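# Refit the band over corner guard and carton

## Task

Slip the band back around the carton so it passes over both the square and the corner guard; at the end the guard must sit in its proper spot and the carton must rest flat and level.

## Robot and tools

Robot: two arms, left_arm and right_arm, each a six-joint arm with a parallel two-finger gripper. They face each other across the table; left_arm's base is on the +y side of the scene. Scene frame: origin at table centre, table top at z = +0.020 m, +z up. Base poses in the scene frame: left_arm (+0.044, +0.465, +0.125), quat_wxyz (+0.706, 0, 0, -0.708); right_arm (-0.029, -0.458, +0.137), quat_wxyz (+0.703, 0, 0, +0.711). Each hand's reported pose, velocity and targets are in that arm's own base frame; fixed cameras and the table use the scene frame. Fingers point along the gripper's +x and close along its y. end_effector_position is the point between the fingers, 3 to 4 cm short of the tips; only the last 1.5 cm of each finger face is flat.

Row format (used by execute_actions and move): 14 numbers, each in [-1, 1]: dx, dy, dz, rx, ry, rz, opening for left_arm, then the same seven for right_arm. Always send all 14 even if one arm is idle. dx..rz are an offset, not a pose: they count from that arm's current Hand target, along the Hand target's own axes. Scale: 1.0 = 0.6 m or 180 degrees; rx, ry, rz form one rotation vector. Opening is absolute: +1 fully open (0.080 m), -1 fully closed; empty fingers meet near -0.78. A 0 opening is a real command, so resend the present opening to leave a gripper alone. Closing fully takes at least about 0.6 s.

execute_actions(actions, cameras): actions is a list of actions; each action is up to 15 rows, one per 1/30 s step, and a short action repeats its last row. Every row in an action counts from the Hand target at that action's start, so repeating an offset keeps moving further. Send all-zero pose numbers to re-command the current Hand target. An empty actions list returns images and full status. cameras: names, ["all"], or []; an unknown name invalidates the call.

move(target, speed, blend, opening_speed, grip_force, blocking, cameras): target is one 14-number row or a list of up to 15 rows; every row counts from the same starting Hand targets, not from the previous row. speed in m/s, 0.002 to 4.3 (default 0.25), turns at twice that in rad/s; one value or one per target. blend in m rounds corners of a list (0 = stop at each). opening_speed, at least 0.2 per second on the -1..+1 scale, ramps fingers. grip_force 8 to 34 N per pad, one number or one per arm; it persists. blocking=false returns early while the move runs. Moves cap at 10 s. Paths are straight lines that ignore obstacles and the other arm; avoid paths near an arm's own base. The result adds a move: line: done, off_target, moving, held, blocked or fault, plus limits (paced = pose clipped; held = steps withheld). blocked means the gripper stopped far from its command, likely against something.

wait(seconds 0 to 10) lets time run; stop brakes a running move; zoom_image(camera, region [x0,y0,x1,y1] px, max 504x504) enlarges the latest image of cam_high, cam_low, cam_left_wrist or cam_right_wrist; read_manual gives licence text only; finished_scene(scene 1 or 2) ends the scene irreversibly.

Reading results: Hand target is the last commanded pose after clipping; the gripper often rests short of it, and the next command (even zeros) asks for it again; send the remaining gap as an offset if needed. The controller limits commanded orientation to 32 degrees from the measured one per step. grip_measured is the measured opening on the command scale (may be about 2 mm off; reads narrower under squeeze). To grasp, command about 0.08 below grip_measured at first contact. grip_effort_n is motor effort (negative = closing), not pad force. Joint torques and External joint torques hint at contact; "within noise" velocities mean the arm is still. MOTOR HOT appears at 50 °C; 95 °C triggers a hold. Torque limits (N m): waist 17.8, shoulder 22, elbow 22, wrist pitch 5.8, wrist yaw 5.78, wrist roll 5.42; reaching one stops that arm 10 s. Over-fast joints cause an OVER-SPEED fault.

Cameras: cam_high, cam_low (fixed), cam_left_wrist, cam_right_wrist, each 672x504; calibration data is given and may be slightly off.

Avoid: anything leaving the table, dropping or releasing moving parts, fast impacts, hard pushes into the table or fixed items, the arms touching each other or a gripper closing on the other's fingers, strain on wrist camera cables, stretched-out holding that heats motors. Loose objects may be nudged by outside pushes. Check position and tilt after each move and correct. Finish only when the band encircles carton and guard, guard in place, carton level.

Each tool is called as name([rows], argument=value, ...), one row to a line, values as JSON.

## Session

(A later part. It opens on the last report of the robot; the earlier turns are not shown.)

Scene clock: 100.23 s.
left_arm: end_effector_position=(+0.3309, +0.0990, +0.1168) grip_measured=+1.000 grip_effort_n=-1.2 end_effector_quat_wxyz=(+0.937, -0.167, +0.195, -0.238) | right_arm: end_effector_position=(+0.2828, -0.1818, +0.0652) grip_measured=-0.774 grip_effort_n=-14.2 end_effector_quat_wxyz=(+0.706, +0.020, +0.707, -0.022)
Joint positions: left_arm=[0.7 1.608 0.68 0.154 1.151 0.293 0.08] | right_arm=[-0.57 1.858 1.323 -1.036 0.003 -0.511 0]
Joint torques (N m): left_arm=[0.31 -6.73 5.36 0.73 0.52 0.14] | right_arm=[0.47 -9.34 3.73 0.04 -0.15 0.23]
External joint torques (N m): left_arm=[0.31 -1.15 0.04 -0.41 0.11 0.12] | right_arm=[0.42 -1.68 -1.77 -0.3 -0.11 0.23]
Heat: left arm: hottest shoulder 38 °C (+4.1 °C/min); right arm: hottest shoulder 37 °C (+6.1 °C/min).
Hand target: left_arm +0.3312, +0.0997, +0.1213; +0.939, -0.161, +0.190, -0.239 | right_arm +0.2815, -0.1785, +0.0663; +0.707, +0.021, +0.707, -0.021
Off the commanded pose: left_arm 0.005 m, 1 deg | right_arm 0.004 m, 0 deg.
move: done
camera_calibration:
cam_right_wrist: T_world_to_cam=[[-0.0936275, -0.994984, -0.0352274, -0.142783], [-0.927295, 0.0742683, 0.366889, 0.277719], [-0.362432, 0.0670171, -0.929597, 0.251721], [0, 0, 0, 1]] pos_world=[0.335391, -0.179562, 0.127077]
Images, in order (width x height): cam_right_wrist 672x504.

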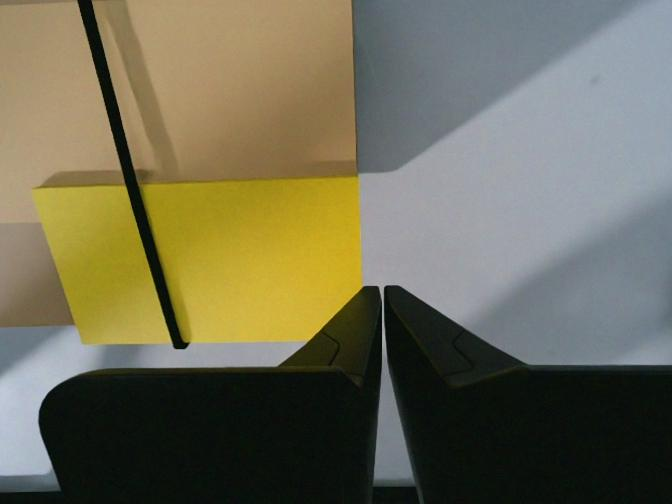

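move(target=[0,0,0,0,0,0,1, 0.0005,0.005,0.0,0,0,0,-0.8], speed=0.02, cameras=["cam_right_wrist"])

Scene clock: 101.10 s.
left_arm: end_effector_position=(+0.3309, +0.0990, +0.1168) grip_measured=+1.000 grip_effort_n=-0.7 end_effector_quat_wxyz=(+0.937, -0.167, +0.195, -0.238) | right_arm: end_effector_position=(+0.2827, -0.1794, +0.0651) grip_measured=-0.774 grip_effort_n=-14.2 end_effector_quat_wxyz=(+0.706, +0.020, +0.707, -0.023)
Joint positions: left_arm=[0.7 1.608 0.68 0.154 1.151 0.293 0.08] | right_arm=[-0.563 1.853 1.316 -1.033 0.004 -0.503 0]
Joint torques (N m): left_arm=[0.03 -6.66 5.34 0.77 0.5 0.18] | right_arm=[0.6 -9.22 3.75 0.04 -0.2 0.26]
External joint torques (N m): left_arm=[0.04 -1.01 -0.01 -0.39 0.08 0.16] | right_arm=[0.56 -1.56 -1.78 -0.3 -0.17 0.26]
Heat: left arm: hottest shoulder 38 °C (+4.1 °C/min); right arm: hottest shoulder 37 °C (+6.1 °C/min).
Hand target: left_arm +0.3312, +0.0997, +0.1213; +0.939, -0.161, +0.190, -0.239 | right_arm +0.2816, -0.1755, +0.0660; +0.707, +0.021, +0.707, -0.021
Off the commanded pose: left_arm 0.005 m, 1 deg | right_arm 0.004 m, 0 deg.
move: done
camera_calibration:
cam_right_wrist: T_world_to_cam=[[-0.0947981, -0.994922, -0.0338293, -0.140185], [-0.927248, 0.0758822, 0.366679, 0.27778], [-0.36225, 0.0661286, -0.929732, 0.251231], [0, 0, 0, 1]] pos_world=[0.33529, -0.177165, 0.126979]
Images, in order (width x height): cam_right_wrist 672x504.

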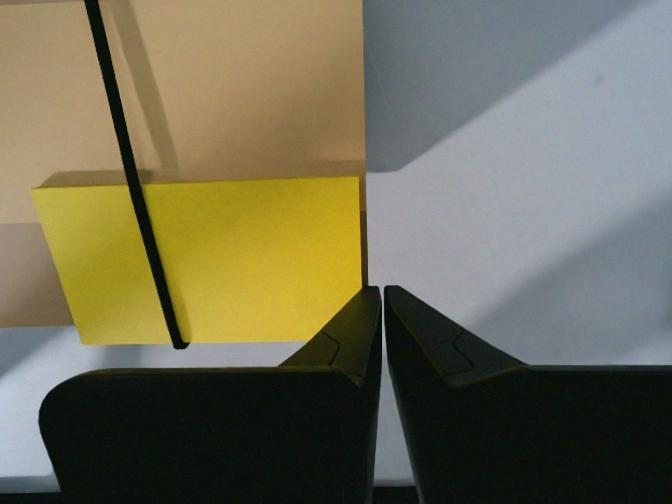

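move(target=[0,0,0,0,0,0,1, 0.0,0.005,0.0,0,0,0,-0.8], speed=0.02, cameras=["cam_right_wrist"])

Scene clock: 101.93 s.
left_arm: end_effector_position=(+0.3309, +0.0990, +0.1168) grip_measured=+1.000 grip_effort_n=-1.2 end_effector_quat_wxyz=(+0.937, -0.167, +0.195, -0.238) | right_arm: end_effector_position=(+0.2829, -0.1766, +0.0650) grip_measured=-0.774 grip_effort_n=-14.2 end_effector_quat_wxyz=(+0.706, +0.020, +0.708, -0.023)
Joint positions: left_arm=[0.7 1.608 0.68 0.154 1.151 0.293 0.08] | right_arm=[-0.556 1.848 1.309 -1.031 0.005 -0.495 0]
Joint torques (N m): left_arm=[0.25 -6.67 5.22 0.72 0.53 0.13] | right_arm=[0.58 -9.28 3.74 0.02 -0.22 0.17]
External joint torques (N m): left_arm=[0.25 -1.08 -0.09 -0.42 0.12 0.11] | right_arm=[0.58 -1.68 -1.73 -0.3 -0.2 0.17]
Heat: left arm: hottest shoulder 39 °C (+5.0 °C/min); right arm: hottest shoulder 37 °C (+6.0 °C/min).
Hand target: left_arm +0.3312, +0.0997, +0.1213; +0.939, -0.161, +0.190, -0.239 | right_arm +0.2817, -0.1725, +0.0659; +0.707, +0.021, +0.707, -0.021
Off the commanded pose: left_arm 0.005 m, 1 deg | right_arm 0.004 m, 0 deg.
move: done
camera_calibration:
cam_right_wrist: T_world_to_cam=[[-0.0950866, -0.994917, -0.0331432, -0.137275], [-0.927077, 0.076377, 0.367008, 0.277768], [-0.362611, 0.0656238, -0.929627, 0.251039], [0, 0, 0, 1]] pos_world=[0.335489, -0.174266, 0.126879]
Images, in order (width x height): cam_right_wrist 672x504.

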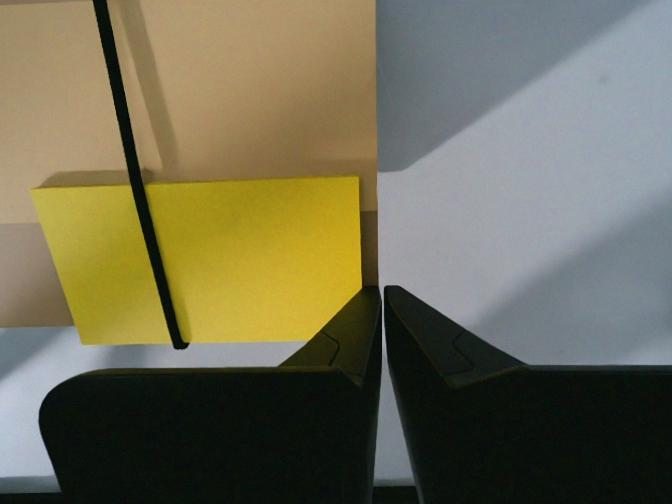

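move([
  [0,0,0,0,0,0,1, -0.002,-0.018,0.0,0,0,0,-0.8],
  [0,0,0,0,0,0,1, -0.1,-0.018,0.0,0,0,0,-0.8],
], speed=[0.04,0.12], cameras=["cam_right_wrist","cam_left_wrist","cam_high"])

Scene clock: 103.97 s.
left_arm: end_effector_position=(+0.3309, +0.0990, +0.1168) grip_measured=+1.000 grip_effort_n=-1.2 end_effector_quat_wxyz=(+0.937, -0.167, +0.195, -0.238) | right_arm: end_effector_position=(+0.2799, -0.1824, +0.1215) grip_measured=-0.774 grip_effort_n=-14.2 end_effector_quat_wxyz=(+0.702, +0.024, +0.712, -0.022)
Joint positions: left_arm=[0.7 1.608 0.68 0.154 1.151 0.293 0.08] | right_arm=[-0.576 1.822 1.505 -1.267 0.004 -0.511 0]
Joint torques (N m): left_arm=[0.15 -6.78 5.22 0.77 0.52 0.13] | right_arm=[-0.1 -8.72 5.94 -0.01 -0.17 -0.19]
External joint torques (N m): left_arm=[0.17 -1.12 -0.16 -0.39 0.1 0.11] | right_arm=[-0.17 -1.19 0.27 -0.33 -0.13 -0.19]
Heat: left arm: hottest shoulder 39 °C (+5.0 °C/min); right arm: hottest shoulder 37 °C (+6.0 °C/min).
Hand target: left_arm +0.3312, +0.0997, +0.1213; +0.939, -0.161, +0.190, -0.239 | right_arm +0.2811, -0.1833, +0.1259; +0.707, +0.022, +0.707, -0.021
Off the commanded pose: left_arm 0.005 m, 1 deg | right_arm 0.005 m, 1 deg.
move: done
camera_calibration:
cam_left_wrist: T_world_to_cam=[[-0.346403, -0.842081, 0.413405, 0.163244], [-0.700799, -0.0606578, -0.710775, 0.349689], [0.623606, -0.535929, -0.569118, -0.00546604], [0, 0, 0, 1]] pos_world=[0.305019, 0.155747, 0.177954]
cam_right_wrist: T_world_to_cam=[[-0.100107, -0.994125, -0.0411652, -0.138993], [-0.922479, 0.0772302, 0.378243, 0.252262], [-0.372841, 0.0758389, -0.924791, 0.307003], [0, 0, 0, 1]] pos_world=[0.333256, -0.180941, 0.182776]
Images, in order (width x height): cam_high 672x504, cam_left_wrist 672x504, cam_right_wrist 672x504.

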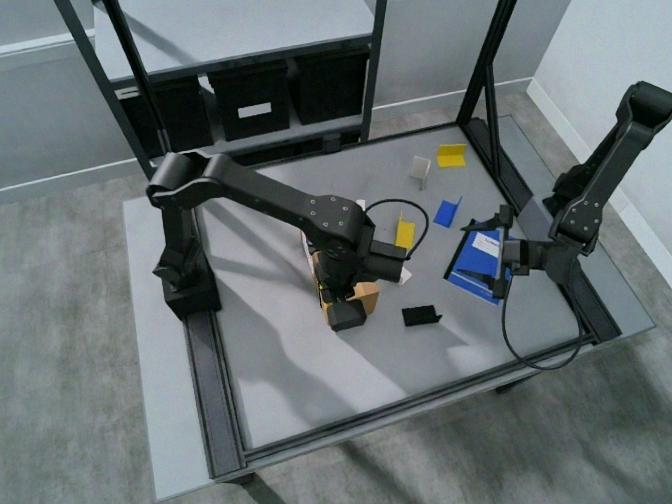

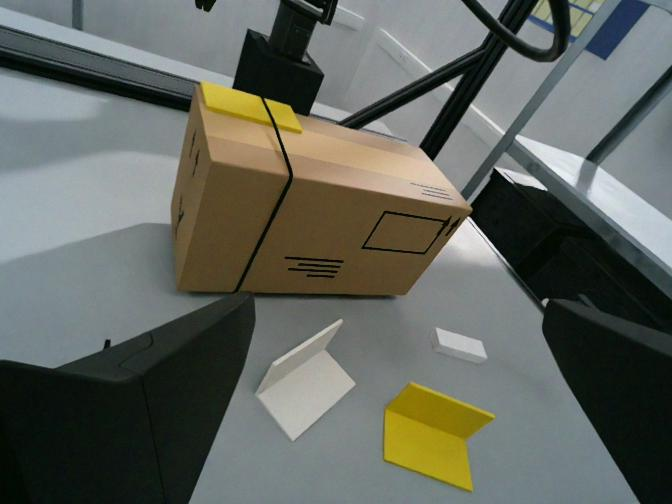

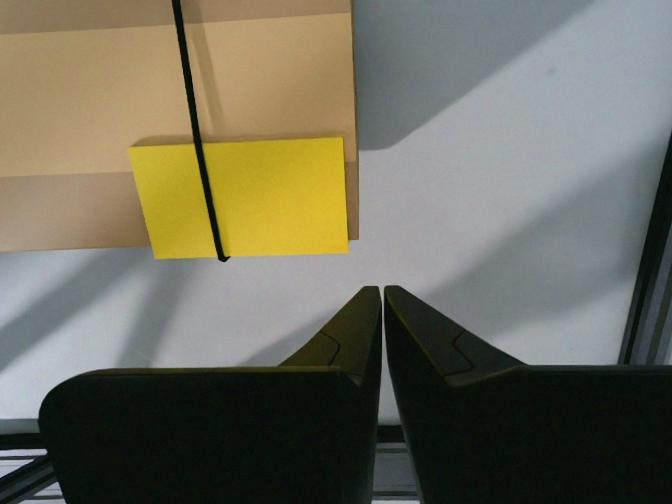

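zoom_image(camera="cam_right_wrist", region=[100, 0, 400, 280])

zoom_image(camera="cam_left_wrist", region=[160, 60, 320, 310])

Scaled by 1.680 from the camera's 672x504 image, which has a finer 960x720 frame.

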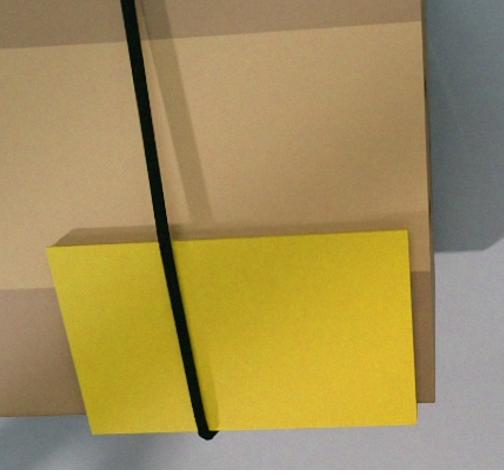

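Scaled by 2.016 from the camera's 672x504 image, which has a finer 960x720 frame.

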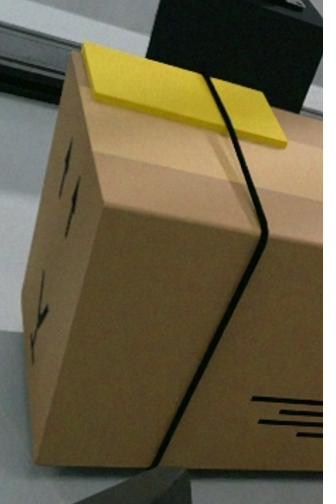

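zoom_image(camera="cam_left_wrist", region=[165, 230, 265, 305])

zoom_image(camera="cam_left_wrist", region=[380, 180, 500, 310])

zoom_image(camera="cam_left_wrist", region=[190, 130, 310, 200])

Scaled by 5.040 from the camera's 672x504 image, which has a finer 960x720 frame.

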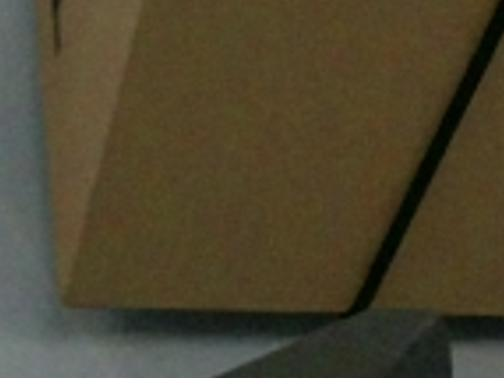

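Scaled by 3.877 from the camera's 672x504 image, which has a finer 960x720 frame.

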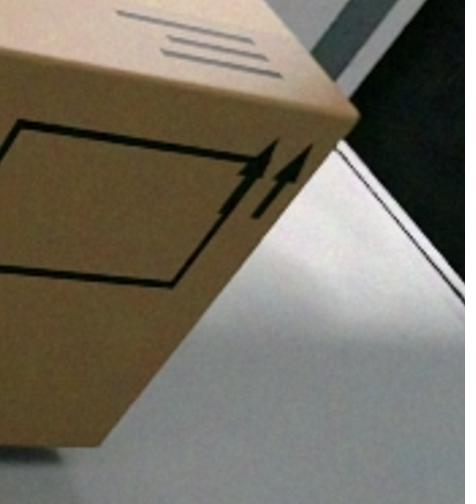

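Scaled by 4.200 from the camera's 672x504 image, which has a finer 960x720 frame.

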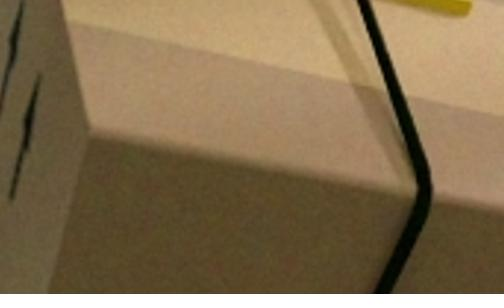

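move([
  [0,0,0,0,0,0,1, -0.05,0.0,-0.08,0,0,0,-0.8],
  [0,0,0,0,0,0,1, -0.0167,0.125,-0.141,0,-0.333,0,0.8],
], speed=0.25, cameras=["cam_right_wrist","cam_left_wrist","cam_high"])

Scene clock: 109.57 s.
left_arm: end_effector_position=(+0.3309, +0.0990, +0.1168) grip_measured=+1.000 grip_effort_n=-1.2 end_effector_quat_wxyz=(+0.937, -0.167, +0.195, -0.238) | right_arm: end_effector_position=(+0.2019, -0.1041, +0.1373) grip_measured=+0.795 grip_effort_n=19.8 end_effector_quat_wxyz=(+0.965, +0.004, +0.261, -0.029)
Joint positions: left_arm=[0.7 1.608 0.68 0.154 1.151 0.293 0.08] | right_arm=[-0.927 0.699 0.4 -0.432 -0.717 -0.542 0.071]
Joint torques (N m): left_arm=[0.11 -6.79 5.22 0.75 0.55 0.12] | right_arm=[-0.12 -1.44 5.18 1.15 -0.45 0.19]
External joint torques (N m): left_arm=[0.13 -1.19 -0.1 -0.39 0.14 0.1] | right_arm=[-0.12 -0.6 -1.54 -0.2 -0.15 0.18]
Heat: left arm: hottest shoulder 39 °C (+4.0 °C/min); right arm: hottest shoulder 37 °C (+6.0 °C/min).
Hand target: left_arm +0.3312, +0.0997, +0.1213; +0.939, -0.161, +0.190, -0.239 | right_arm +0.2013, -0.1033, +0.1360; +0.965, +0.008, +0.259, -0.029
Off the commanded pose: left_arm 0.005 m, 1 deg | right_arm 0.002 m, 0 deg.
move: done
camera_calibration:
cam_left_wrist: T_world_to_cam=[[-0.346403, -0.842081, 0.413405, 0.163244], [-0.700799, -0.0606578, -0.710775, 0.349689], [0.623606, -0.535929, -0.569118, -0.00546604], [0, 0, 0, 1]] pos_world=[0.305019, 0.155747, 0.177954]
cam_right_wrist: T_world_to_cam=[[-0.0423772, -0.998199, -0.0424494, -0.0802424], [-0.782239, 0.0595802, -0.620122, 0.275132], [0.621535, 0.0069266, -0.783356, 0.0592255], [0, 0, 0, 1]] pos_world=[0.175008, -0.0969006, 0.213604]
Images, in order (width x height): cam_high 672x504, cam_left_wrist 672x504, cam_right_wrist 672x504.

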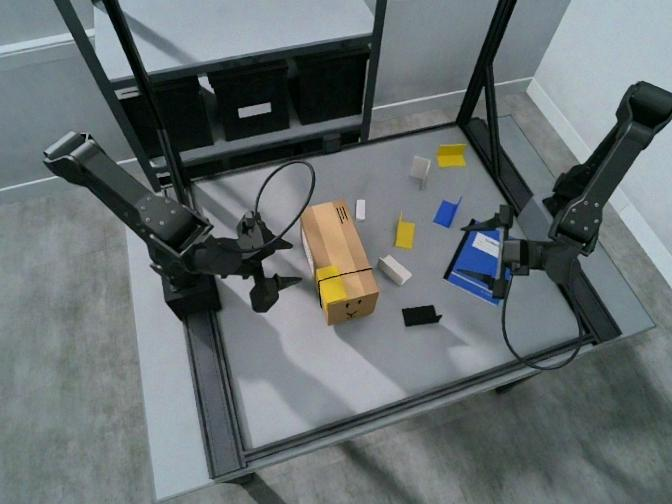

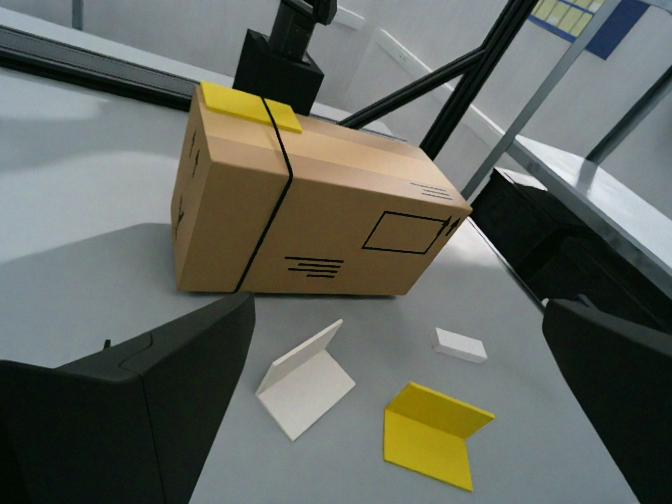

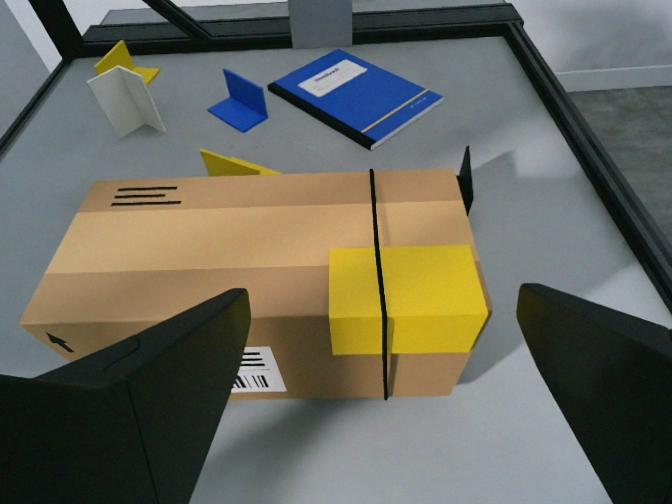

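zoom_image(camera="cam_right_wrist", region=[310, 150, 510, 420])

zoom_image(camera="cam_right_wrist", region=[10, 160, 330, 420])

Scaled by 1.867 from the camera's 672x504 image, which has a finer 960x720 frame.

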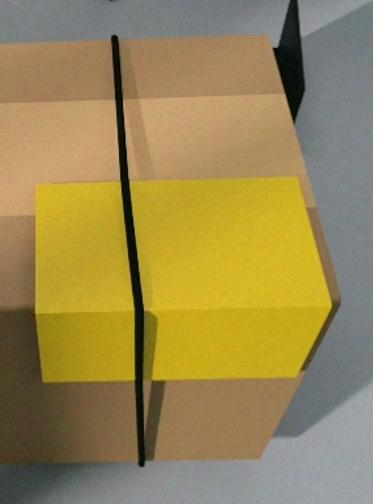

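Scaled by 1.575 from the camera's 672x504 image, which has a finer 960x720 frame.

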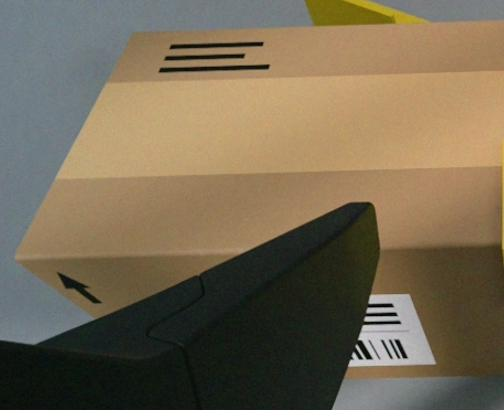

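zoom_image(camera="cam_right_wrist", region=[370, 300, 500, 420])

zoom_image(camera="cam_right_wrist", region=[320, 230, 500, 370])

Scaled by 3.877 from the camera's 672x504 image, which has a finer 960x720 frame.

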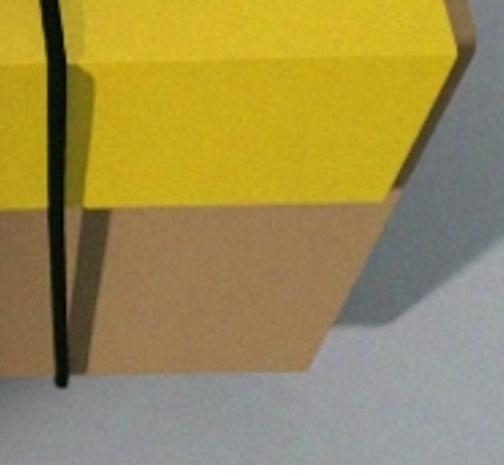

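Scaled by 2.800 from the camera's 672x504 image, which has a finer 960x720 frame.

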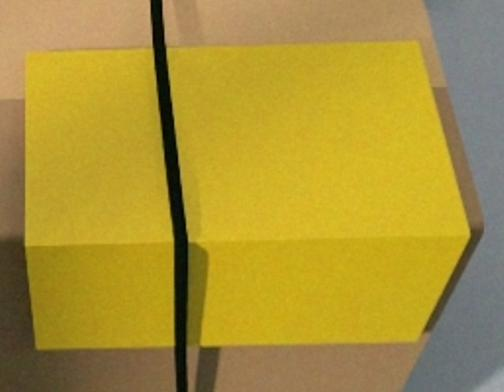

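move(target=[0,0,0,0,0,0,1, 0.2741,-0.0203,0.1178,0,0.333,0,-0.245], speed=0.2, cameras=["cam_right_wrist","cam_left_wrist"])

Scene clock: 115.63 s.
left_arm: end_effector_position=(+0.3309, +0.0990, +0.1168) grip_measured=+1.000 grip_effort_n=-0.7 end_effector_quat_wxyz=(+0.937, -0.167, +0.195, -0.238) | right_arm: end_effector_position=(+0.3762, -0.1261, +0.1177) grip_measured=-0.241 grip_effort_n=-16.0 end_effector_quat_wxyz=(+0.709, +0.019, +0.704, -0.020)
Joint positions: left_arm=[0.7 1.608 0.68 0.154 1.151 0.293 0.08] | right_arm=[-0.324 2.056 1.811 -1.319 -0.001 -0.268 0.024]
Joint torques (N m): left_arm=[0.1 -6.68 5.07 0.71 0.51 0.14] | right_arm=[0.26 -8.35 5.99 0.04 0.01 0.18]
External joint torques (N m): left_arm=[0.1 -1.05 -0.23 -0.43 0.1 0.12] | right_arm=[0.19 0.97 0.23 -0.33 0.04 0.18]
Heat: left arm: hottest shoulder 39 °C (+4.0 °C/min); right arm: hottest shoulder 36 °C (+4.0 °C/min).
Hand target: left_arm +0.3312, +0.0997, +0.1213; +0.939, -0.161, +0.190, -0.239 | right_arm +0.3779, -0.1263, +0.1147; +0.707, +0.021, +0.707, -0.021
Off the commanded pose: left_arm 0.005 m, 1 deg | right_arm 0.003 m, 1 deg.
move: done
camera_calibration:
cam_left_wrist: T_world_to_cam=[[-0.346403, -0.842081, 0.413405, 0.163244], [-0.700799, -0.0606578, -0.710775, 0.349689], [0.623606, -0.535929, -0.569118, -0.00546604], [0, 0, 0, 1]] pos_world=[0.305019, 0.155747, 0.177954]
cam_right_wrist: T_world_to_cam=[[-0.089907, -0.995235, -0.0377413, -0.0778777], [-0.930714, 0.0704682, 0.358896, 0.342676], [-0.354526, 0.0673936, -0.932614, 0.327998], [0, 0, 0, 1]] pos_world=[0.428216, -0.123759, 0.179971]
Images, in order (width x height): cam_left_wrist 672x504, cam_right_wrist 672x504.

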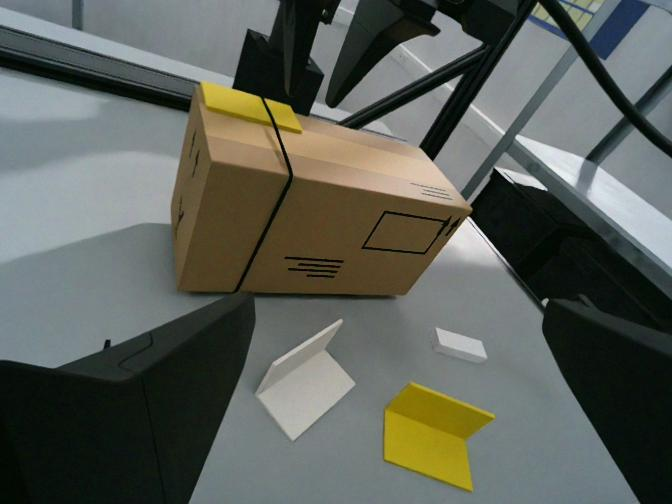

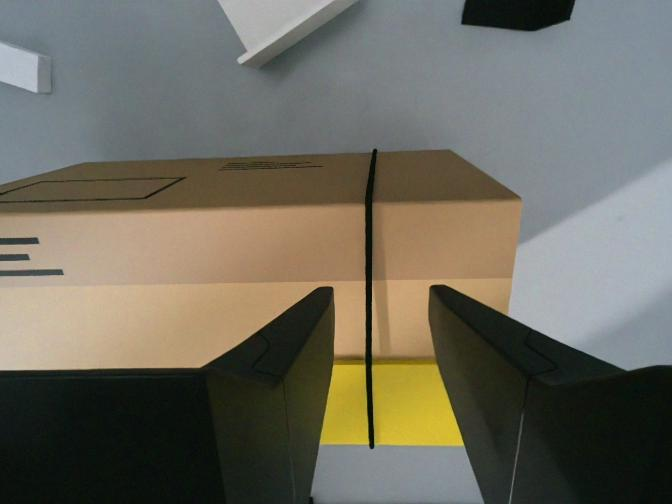

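move(target=[0,0,0,0,0,0,1, 0.0833,0.005,0.0,0,0,0,-0.245], speed=0.06, cameras=["cam_right_wrist","cam_left_wrist"])

Scene clock: 117.33 s.
left_arm: end_effector_position=(+0.3309, +0.0990, +0.1168) grip_measured=+1.000 grip_effort_n=-1.2 end_effector_quat_wxyz=(+0.937, -0.167, +0.195, -0.238) | right_arm: end_effector_position=(+0.3793, -0.1244, +0.0709) grip_measured=-0.241 grip_effort_n=-16.0 end_effector_quat_wxyz=(+0.712, +0.019, +0.701, -0.021)
Joint positions: left_arm=[0.7 1.608 0.68 0.154 1.151 0.293 0.08] | right_arm=[-0.317 2.076 1.655 -1.134 -0.001 -0.261 0.024]
Joint torques (N m): left_arm=[0.29 -6.78 5.22 0.74 0.56 0.12] | right_arm=[0.22 -8.48 4.29 0.3 0 0.18]
External joint torques (N m): left_arm=[0.29 -1.18 -0.06 -0.4 0.15 0.1] | right_arm=[0.23 0.91 -1.38 -0.07 0.02 0.18]
Heat: left arm: hottest shoulder 39 °C (+4.0 °C/min); right arm: hottest shoulder 36 °C (+3.0 °C/min).
Hand target: left_arm +0.3312, +0.0997, +0.1213; +0.939, -0.161, +0.190, -0.239 | right_arm +0.3780, -0.1233, +0.0648; +0.707, +0.021, +0.707, -0.021
Off the commanded pose: left_arm 0.005 m, 1 deg | right_arm 0.006 m, 1 deg.
move: done
camera_calibration:
cam_left_wrist: T_world_to_cam=[[-0.346403, -0.842081, 0.413405, 0.163244], [-0.700799, -0.0606578, -0.710775, 0.349689], [0.623606, -0.535929, -0.569118, -0.00546604], [0, 0, 0, 1]] pos_world=[0.305019, 0.155747, 0.177954]
cam_right_wrist: T_world_to_cam=[[-0.0902975, -0.995272, -0.0357873, -0.0777019], [-0.933598, 0.0720812, 0.350997, 0.3641], [-0.346758, 0.0651051, -0.935692, 0.28241], [0, 0, 0, 1]] pos_world=[0.430835, -0.121966, 0.13367]
Images, in order (width x height): cam_left_wrist 672x504, cam_right_wrist 672x504.

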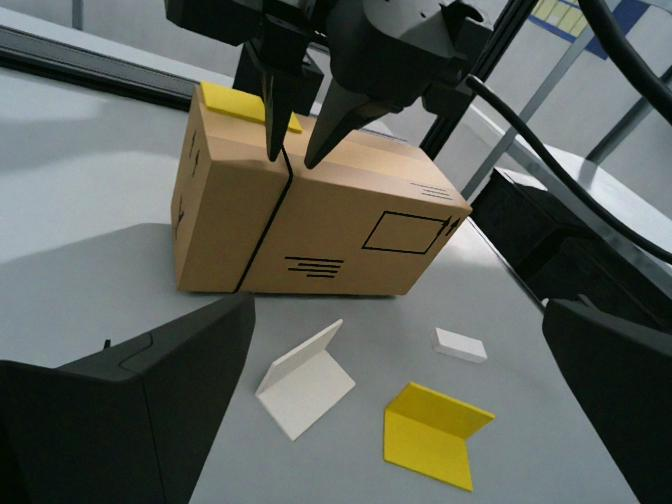

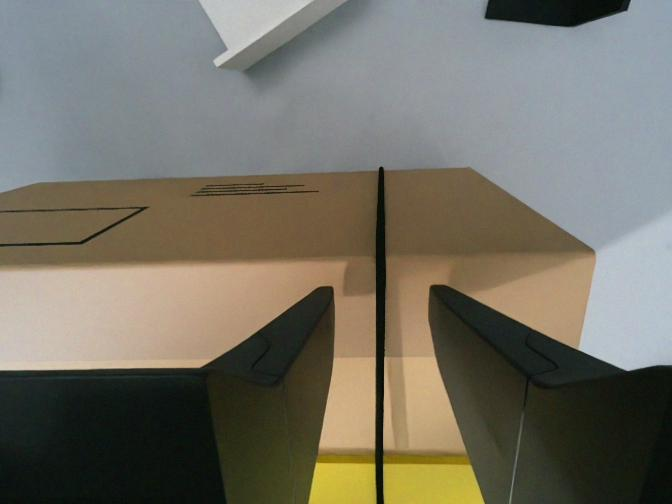

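move(target=[0,0,0,0,0,0,1, 0.010,0.0,0.0,0,0,0,-0.245], speed=0.03)

Scene clock: 118.17 s.
left_arm: end_effector_position=(+0.3309, +0.0990, +0.1168) grip_measured=+1.000 grip_effort_n=-1.2 end_effector_quat_wxyz=(+0.937, -0.167, +0.195, -0.238) | right_arm: end_effector_position=(+0.3799, -0.1246, +0.0669) grip_measured=-0.241 grip_effort_n=-15.6 end_effector_quat_wxyz=(+0.714, +0.018, +0.700, -0.022)
Joint positions: left_arm=[0.7 1.608 0.68 0.154 1.151 0.293 0.08] | right_arm=[-0.317 2.077 1.64 -1.114 0 -0.261 0.024]
Joint torques (N m): left_arm=[0.1 -6.71 5.27 0.74 0.54 0.14] | right_arm=[0.11 -8.17 4.04 0.39 -0.01 0.18]
External joint torques (N m): left_arm=[0.06 -1.06 -0.1 -0.42 0.13 0.12] | right_arm=[0.09 1.16 -1.6 0.02 0.01 0.18]
Heat: left arm: hottest shoulder 39 °C (+4.1 °C/min); right arm: hottest shoulder 36 °C (+3.0 °C/min).
Hand target: left_arm +0.3312, +0.0997, +0.1213; +0.939, -0.161, +0.190, -0.239 | right_arm +0.3781, -0.1233, +0.0588; +0.707, +0.021, +0.707, -0.022
Off the commanded pose: left_arm 0.005 m, 1 deg | right_arm 0.008 m, 1 deg.
move: done

move(target=[0,0,0,0,0,0,1, 0.0065,0.0,0.0,0,0,0,-0.245], speed=0.03)

Scene clock: 119.23 s.
left_arm: end_effector_position=(+0.3309, +0.0990, +0.1168) grip_measured=+1.000 grip_effort_n=-0.7 end_effector_quat_wxyz=(+0.937, -0.167, +0.195, -0.238) | right_arm: end_effector_position=(+0.3797, -0.1245, +0.0652) grip_measured=-0.241 grip_effort_n=-15.6 end_effector_quat_wxyz=(+0.714, +0.018, +0.700, -0.022)
Joint positions: left_arm=[0.7 1.608 0.68 0.154 1.151 0.293 0.08] | right_arm=[-0.317 2.077 1.634 -1.107 0 -0.261 0.024]
Joint torques (N m): left_arm=[0.08 -6.68 5.47 0.73 0.51 0.12] | right_arm=[0.23 -7.78 3.66 0.82 -0.01 0.17]
External joint torques (N m): left_arm=[0.07 -1.04 0.13 -0.42 0.1 0.1] | right_arm=[0.29 1.6 -1.98 0.46 0 0.17]
Heat: left arm: hottest shoulder 39 °C (+4.1 °C/min); right arm: hottest shoulder 36 °C (+3.0 °C/min).
Hand target: left_arm +0.3312, +0.0997, +0.1213; +0.939, -0.161, +0.190, -0.239 | right_arm +0.3781, -0.1233, +0.0549; +0.707, +0.021, +0.707, -0.021
Off the commanded pose: left_arm 0.005 m, 1 deg | right_arm 0.010 m, 1 deg.
move: off_target (right_arm)

move(target=[0,0,0,0,0,0,1, -0.006,0.0,0.0,0,0,0,-0.245], speed=0.03)

move(target=[0,0,0,0,0,0,1, 0.0,0.0,0.0,0,0,0,-1], opening_speed=0.6, cameras=["cam_right_wrist","cam_left_wrist"])

Scene clock: 120.07 s.
left_arm: end_effector_position=(+0.3309, +0.0990, +0.1168) grip_measured=+1.000 grip_effort_n=-1.2 end_effector_quat_wxyz=(+0.937, -0.167, +0.195, -0.238) | right_arm: end_effector_position=(+0.3794, -0.1244, +0.0652) grip_measured=-0.241 grip_effort_n=-15.6 end_effector_quat_wxyz=(+0.713, +0.018, +0.700, -0.022)
Joint positions: left_arm=[0.7 1.608 0.68 0.154 1.151 0.293 0.08] | right_arm=[-0.317 2.077 1.634 -1.108 0 -0.261 0.024]
Joint torques (N m): left_arm=[0.2 -6.74 5.23 0.73 0.54 0.14] | right_arm=[0.23 -8.1 4.67 0.12 -0.02 0.17]
External joint torques (N m): left_arm=[0.21 -1.16 -0.08 -0.41 0.14 0.12] | right_arm=[0.23 1.31 -1.02 -0.26 0 0.17]
Heat: left arm: hottest shoulder 39 °C (+3.0 °C/min); right arm: hottest shoulder 36 °C (+2.0 °C/min).
Hand target: left_arm +0.3312, +0.0997, +0.1213; +0.939, -0.161, +0.190, -0.239 | right_arm +0.3781, -0.1233, +0.0585; +0.707, +0.021, +0.707, -0.021
Off the commanded pose: left_arm 0.005 m, 1 deg | right_arm 0.007 m, 1 deg.
move: done

Scene clock: 121.53 s.
left_arm: end_effector_position=(+0.3309, +0.0990, +0.1168) grip_measured=+1.000 grip_effort_n=-1.2 end_effector_quat_wxyz=(+0.937, -0.167, +0.195, -0.238) | right_arm: end_effector_position=(+0.3793, -0.1245, +0.0653) grip_measured=-0.770 grip_effort_n=-33.7 end_effector_quat_wxyz=(+0.713, +0.017, +0.701, -0.022)
Joint positions: left_arm=[0.7 1.608 0.68 0.154 1.151 0.293 0.08] | right_arm=[-0.316 2.077 1.634 -1.109 0.002 -0.261 0]
Joint torques (N m): left_arm=[0.08 -6.65 5.3 0.7 0.51 0.12] | right_arm=[0.17 -8.11 4.64 0.13 -0.11 0.17]
External joint torques (N m): left_arm=[0.06 -0.98 -0.07 -0.46 0.1 0.1] | right_arm=[0.15 1.3 -1.06 -0.26 -0.09 0.17]
Heat: left arm: hottest shoulder 39 °C (+3.0 °C/min); right arm: hottest shoulder 36 °C (+2.0 °C/min).
Hand target: left_arm +0.3312, +0.0997, +0.1213; +0.939, -0.161, +0.190, -0.239 | right_arm +0.3780, -0.1233, +0.0585; +0.707, +0.021, +0.707, -0.022
Off the commanded pose: left_arm 0.005 m, 1 deg | right_arm 0.007 m, 1 deg.
move: done
camera_calibration:
cam_left_wrist: T_world_to_cam=[[-0.346403, -0.842081, 0.413405, 0.163244], [-0.700799, -0.0606578, -0.710775, 0.349689], [0.623606, -0.535929, -0.569118, -0.00546604], [0, 0, 0, 1]] pos_world=[0.305019, 0.155747, 0.177954]
cam_right_wrist: T_world_to_cam=[[-0.0894898, -0.995484, -0.031684, -0.0785189], [-0.934424, 0.072905, 0.348621, 0.366682], [-0.344737, 0.0608043, -0.936728, 0.275954], [0, 0, 0, 1]] pos_world=[0.430741, -0.121676, 0.128173]
Images, in order (width x height): cam_left_wrist 672x504, cam_right_wrist 672x504.

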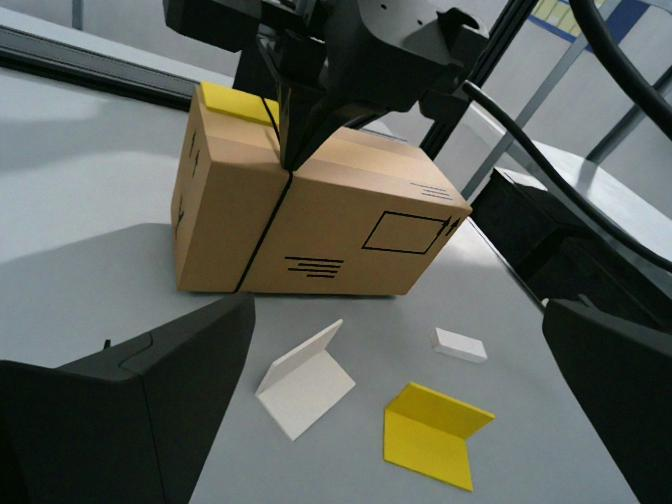

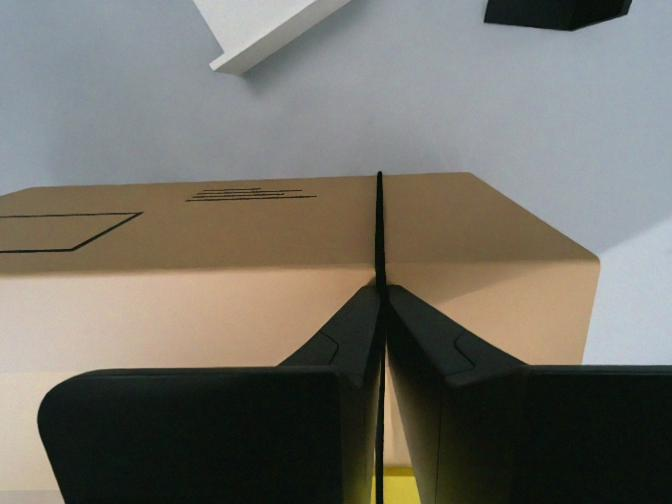

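move([
  [0,0,0,0,0,0,1, -0.0367,0.0,0.0,0,0,0,-1],
  [0,0,0,0,0,0,1, -0.0367,0.0,0.035,0,0,0,-1],
  [0,0,0,0,0,0,1, -0.0367,-0.017,0.035,0,0,0,-1],
], speed=0.05, cameras=["cam_right_wrist","cam_left_wrist"])

Scene clock: 123.77 s.
left_arm: end_effector_position=(+0.3309, +0.0990, +0.1168) grip_measured=+1.000 grip_effort_n=-1.6 end_effector_quat_wxyz=(+0.937, -0.167, +0.195, -0.238) | right_arm: end_effector_position=(+0.3891, -0.1325, +0.0743) grip_measured=-0.771 grip_effort_n=-29.5 end_effector_quat_wxyz=(+0.693, +0.026, +0.720, -0.021)
Joint positions: left_arm=[0.7 1.608 0.68 0.154 1.151 0.293 0.08] | right_arm=[-0.327 2.169 1.813 -1.252 0.004 -0.26 0]
Joint torques (N m): left_arm=[0.21 -6.62 5.41 0.77 0.52 0.15] | right_arm=[-0.03 -10.3 7.72 0.71 -0.18 -0.19]
External joint torques (N m): left_arm=[0.21 -0.98 0.06 -0.39 0.11 0.13] | right_arm=[-0.09 -0.38 2.08 0.42 -0.16 -0.18]
Heat: left arm: hottest shoulder 39 °C (+3.0 °C/min); right arm: hottest shoulder 36 °C (+1.0 °C/min).
Hand target: left_arm +0.3312, +0.0997, +0.1213; +0.939, -0.161, +0.190, -0.239 | right_arm +0.3984, -0.1347, +0.0804; +0.707, +0.021, +0.707, -0.021
Off the commanded pose: left_arm 0.005 m, 1 deg | right_arm 0.011 m, 2 deg.
move: off_target (right_arm)
camera_calibration:
cam_left_wrist: T_world_to_cam=[[-0.346403, -0.842081, 0.413405, 0.163244], [-0.700799, -0.0606578, -0.710775, 0.349689], [0.623606, -0.535929, -0.569118, -0.00546604], [0, 0, 0, 1]] pos_world=[0.305019, 0.155747, 0.177954]
cam_right_wrist: T_world_to_cam=[[-0.102926, -0.993798, -0.0420912, -0.0790881], [-0.913082, 0.0776108, 0.400322, 0.36165], [-0.394573, 0.0796361, -0.915407, 0.308487], [0, 0, 0, 1]] pos_world=[0.443797, -0.131232, 0.134286]
Images, in order (width x height): cam_left_wrist 672x504, cam_right_wrist 672x504.

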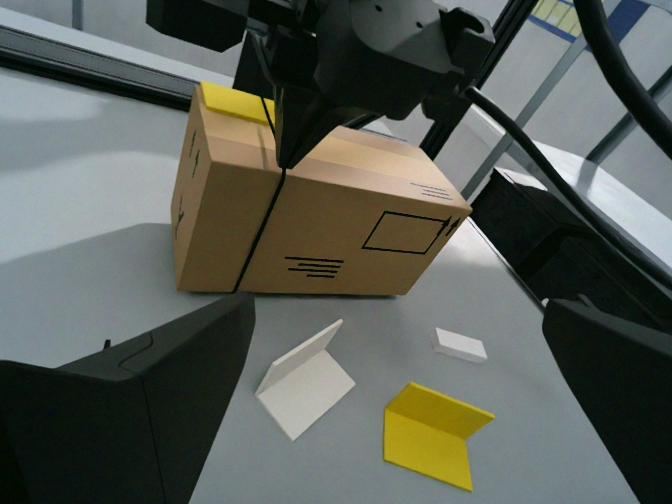

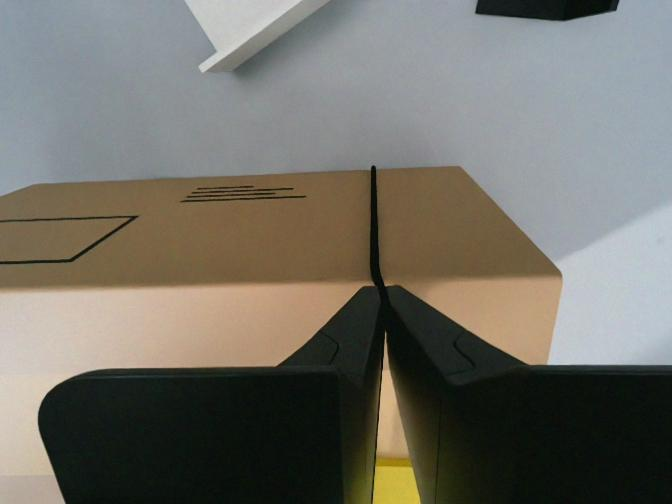

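move([
  [0,0,0,0,0,0,1, -0.012,0.0,0.03,0,0,0,-1],
], speed=0.05, cameras=["cam_right_wrist","cam_left_wrist"])

Scene clock: 124.90 s.
left_arm: end_effector_position=(+0.3309, +0.0990, +0.1168) grip_measured=+1.000 grip_effort_n=-1.6 end_effector_quat_wxyz=(+0.937, -0.167, +0.195, -0.238) | right_arm: end_effector_position=(+0.4042, -0.1357, +0.0794) grip_measured=-0.771 grip_effort_n=-28.6 end_effector_quat_wxyz=(+0.689, +0.026, +0.724, -0.018)
Joint positions: left_arm=[0.7 1.608 0.68 0.154 1.151 0.293 0.08] | right_arm=[-0.322 2.248 1.961 -1.334 0.004 -0.26 0]
Joint torques (N m): left_arm=[0.17 -6.65 5.44 0.76 0.53 0.15] | right_arm=[0.69 -11.07 8.42 1.03 -0.21 0.12]
External joint torques (N m): left_arm=[0.2 -0.99 0.07 -0.4 0.11 0.13] | right_arm=[0.76 -0.55 2.74 0.76 -0.19 0.13]
Heat: left arm: hottest shoulder 39 °C (+3.0 °C/min); right arm: hottest shoulder 37 °C (+2.0 °C/min).
Hand target: left_arm +0.3312, +0.0997, +0.1213; +0.939, -0.161, +0.190, -0.239 | right_arm +0.4164, -0.1358, +0.0876; +0.707, +0.022, +0.707, -0.021
Off the commanded pose: left_arm 0.005 m, 1 deg | right_arm 0.015 m, 3 deg.
move: off_target (right_arm)
camera_calibration:
cam_left_wrist: T_world_to_cam=[[-0.346403, -0.842081, 0.413405, 0.163244], [-0.700799, -0.0606578, -0.710775, 0.349689], [0.623606, -0.535929, -0.569118, -0.00546604], [0, 0, 0, 1]] pos_world=[0.305019, 0.155747, 0.177954]
cam_right_wrist: T_world_to_cam=[[-0.0993117, -0.994036, -0.0450408, -0.081825], [-0.908439, 0.072103, 0.411752, 0.370178], [-0.406049, 0.0818085, -0.910182, 0.323887], [0, 0, 0, 1]] pos_world=[0.459672, -0.134525, 0.138689]
Images, in order (width x height): cam_left_wrist 672x504, cam_right_wrist 672x504.

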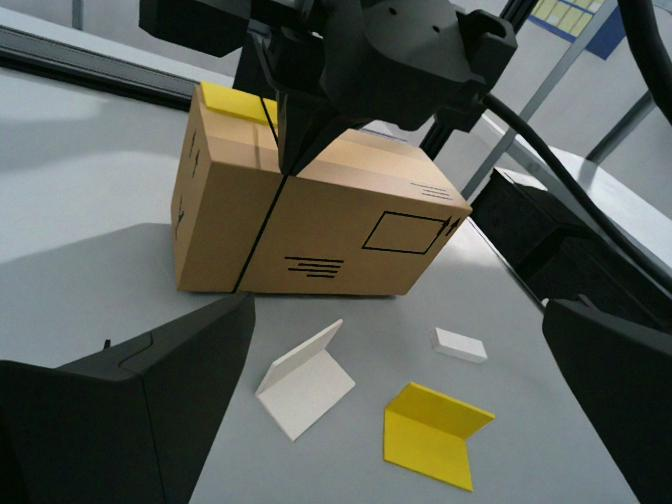

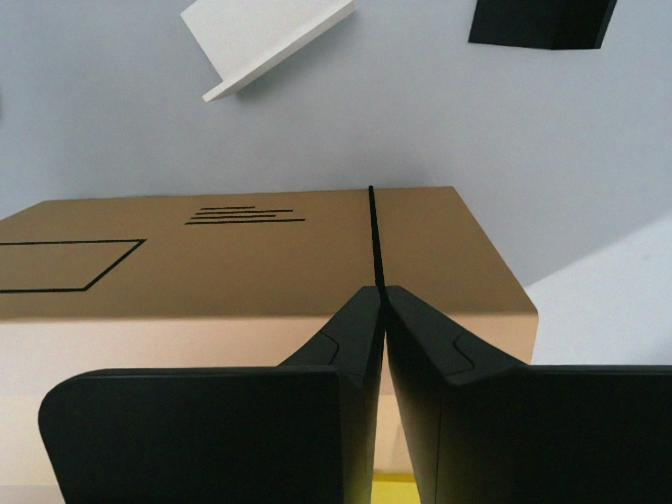

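move([
  [0,0,0,0,0,0,1, 0.034,0.0,-0.0407,0,0,0,-1],
], speed=0.05, cameras=["cam_right_wrist"])

Scene clock: 126.40 s.
left_arm: end_effector_position=(+0.3309, +0.0990, +0.1168) grip_measured=+1.000 grip_effort_n=-1.2 end_effector_quat_wxyz=(+0.937, -0.167, +0.195, -0.238) | right_arm: end_effector_position=(+0.3944, -0.1337, +0.0661) grip_measured=-0.771 grip_effort_n=-28.6 end_effector_quat_wxyz=(+0.706, +0.022, +0.707, -0.023)
Joint positions: left_arm=[0.7 1.608 0.68 0.154 1.151 0.293 0.08] | right_arm=[-0.326 2.163 1.771 -1.18 0.002 -0.263 0]
Joint torques (N m): left_arm=[0.19 -6.65 5.41 0.74 0.54 0.11] | right_arm=[-0.27 -11.48 3.85 0.26 -0.1 -0.19]
External joint torques (N m): left_arm=[0.19 -0.97 0.02 -0.43 0.13 0.09] | right_arm=[-0.28 -1.53 -1.79 -0.07 -0.08 -0.19]
Heat: left arm: hottest shoulder 39 °C (+3.0 °C/min); right arm: hottest shoulder 37 °C (+2.0 °C/min).
Hand target: left_arm +0.3312, +0.0997, +0.1213; +0.939, -0.161, +0.190, -0.239 | right_arm +0.3921, -0.1343, +0.0672; +0.707, +0.021, +0.707, -0.021
Off the commanded pose: left_arm 0.005 m, 1 deg | right_arm 0.003 m, 0 deg.
move: done
camera_calibration:
cam_right_wrist: T_world_to_cam=[[-0.0973506, -0.994589, -0.0362573, -0.0828901], [-0.927033, 0.0773625, 0.366913, 0.377609], [-0.362123, 0.0693308, -0.929549, 0.289959], [0, 0, 0, 1]] pos_world=[0.446987, -0.131757, 0.127976]
Images, in order (width x height): cam_right_wrist 672x504.

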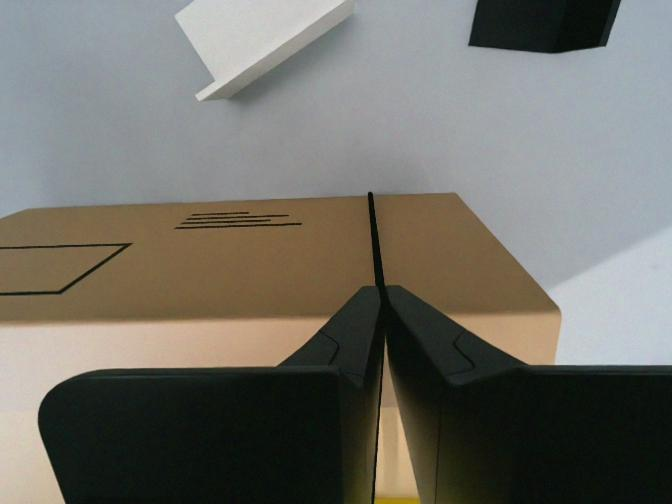

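move([
  [0,0,0,0,0,0,1, 0.0,-0.001,-0.009,0,0,0,-1],
], speed=0.05)

move([
  [0,0,0,0,0,0,1, 0.0,0.0,0.0,0,0,0,-0.35],
], opening_speed=0.6, cameras=["cam_right_wrist","cam_left_wrist"])

Scene clock: 127.40 s.
left_arm: end_effector_position=(+0.3309, +0.0990, +0.1168) grip_measured=+1.000 grip_effort_n=-1.6 end_effector_quat_wxyz=(+0.937, -0.167, +0.195, -0.238) | right_arm: end_effector_position=(+0.3886, -0.1338, +0.0669) grip_measured=-0.771 grip_effort_n=-28.6 end_effector_quat_wxyz=(+0.706, +0.022, +0.707, -0.022)
Joint positions: left_arm=[0.7 1.608 0.68 0.154 1.151 0.293 0.08] | right_arm=[-0.331 2.14 1.738 -1.17 0 -0.268 0]
Joint torques (N m): left_arm=[0.13 -6.66 5.36 0.74 0.5 0.14] | right_arm=[-0.2 -11.14 4.01 0.34 -0.04 -0.18]
External joint torques (N m): left_arm=[0.11 -1.06 0.03 -0.4 0.09 0.12] | right_arm=[-0.2 -1.34 -1.63 0.01 -0.02 -0.18]
Heat: left arm: hottest shoulder 39 °C (+2.0 °C/min); right arm: hottest shoulder 38 °C (+3.0 °C/min).
Hand target: left_arm +0.3312, +0.0997, +0.1213; +0.939, -0.161, +0.190, -0.239 | right_arm +0.3866, -0.1346, +0.0673; +0.707, +0.021, +0.707, -0.022
Off the commanded pose: left_arm 0.005 m, 1 deg | right_arm 0.002 m, 0 deg.
move: done

Scene clock: 128.47 s.
left_arm: end_effector_position=(+0.3309, +0.0990, +0.1168) grip_measured=+1.000 grip_effort_n=-1.2 end_effector_quat_wxyz=(+0.937, -0.167, +0.195, -0.238) | right_arm: end_effector_position=(+0.3887, -0.1334, +0.0670) grip_measured=-0.355 grip_effort_n=21.2 end_effector_quat_wxyz=(+0.707, +0.023, +0.707, -0.021)
Joint positions: left_arm=[0.7 1.608 0.68 0.154 1.151 0.293 0.08] | right_arm=[-0.331 2.14 1.738 -1.17 -0.002 -0.268 0.019]
Joint torques (N m): left_arm=[0.23 -6.61 5.22 0.74 0.49 0.13] | right_arm=[-0.23 -11.1 3.98 0.32 0.04 -0.18]
External joint torques (N m): left_arm=[0.23 -0.96 -0.13 -0.41 0.07 0.1] | right_arm=[-0.15 -1.31 -1.67 -0.02 0.05 -0.19]
Heat: left arm: hottest shoulder 39 °C (+2.0 °C/min); right arm: hottest shoulder 38 °C (+3.0 °C/min).
Hand target: left_arm +0.3312, +0.0997, +0.1213; +0.939, -0.161, +0.190, -0.239 | right_arm +0.3866, -0.1346, +0.0672; +0.707, +0.022, +0.707, -0.021
Off the commanded pose: left_arm 0.005 m, 1 deg | right_arm 0.002 m, 0 deg.
move: done
camera_calibration:
cam_left_wrist: T_world_to_cam=[[-0.346403, -0.842081, 0.413405, 0.163244], [-0.700799, -0.0606578, -0.710775, 0.349689], [0.623606, -0.535929, -0.569118, -0.00546604], [0, 0, 0, 1]] pos_world=[0.305019, 0.155747, 0.177954]
cam_right_wrist: T_world_to_cam=[[-0.0977413, -0.994382, -0.0406341, -0.0826436], [-0.927649, 0.0762427, 0.365587, 0.372165], [-0.360435, 0.0734272, -0.92989, 0.288623], [0, 0, 0, 1]] pos_world=[0.441191, -0.131747, 0.128971]
Images, in order (width x height): cam_left_wrist 672x504, cam_right_wrist 672x504.

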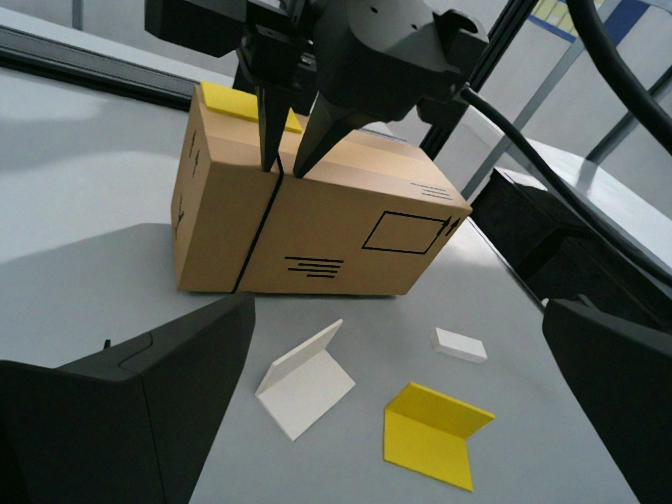

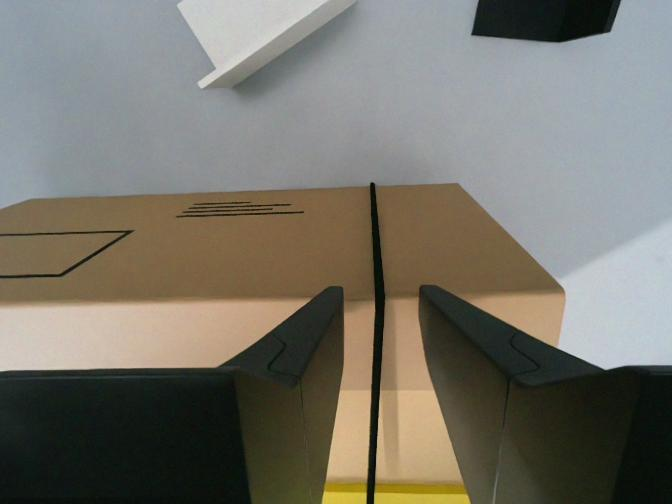

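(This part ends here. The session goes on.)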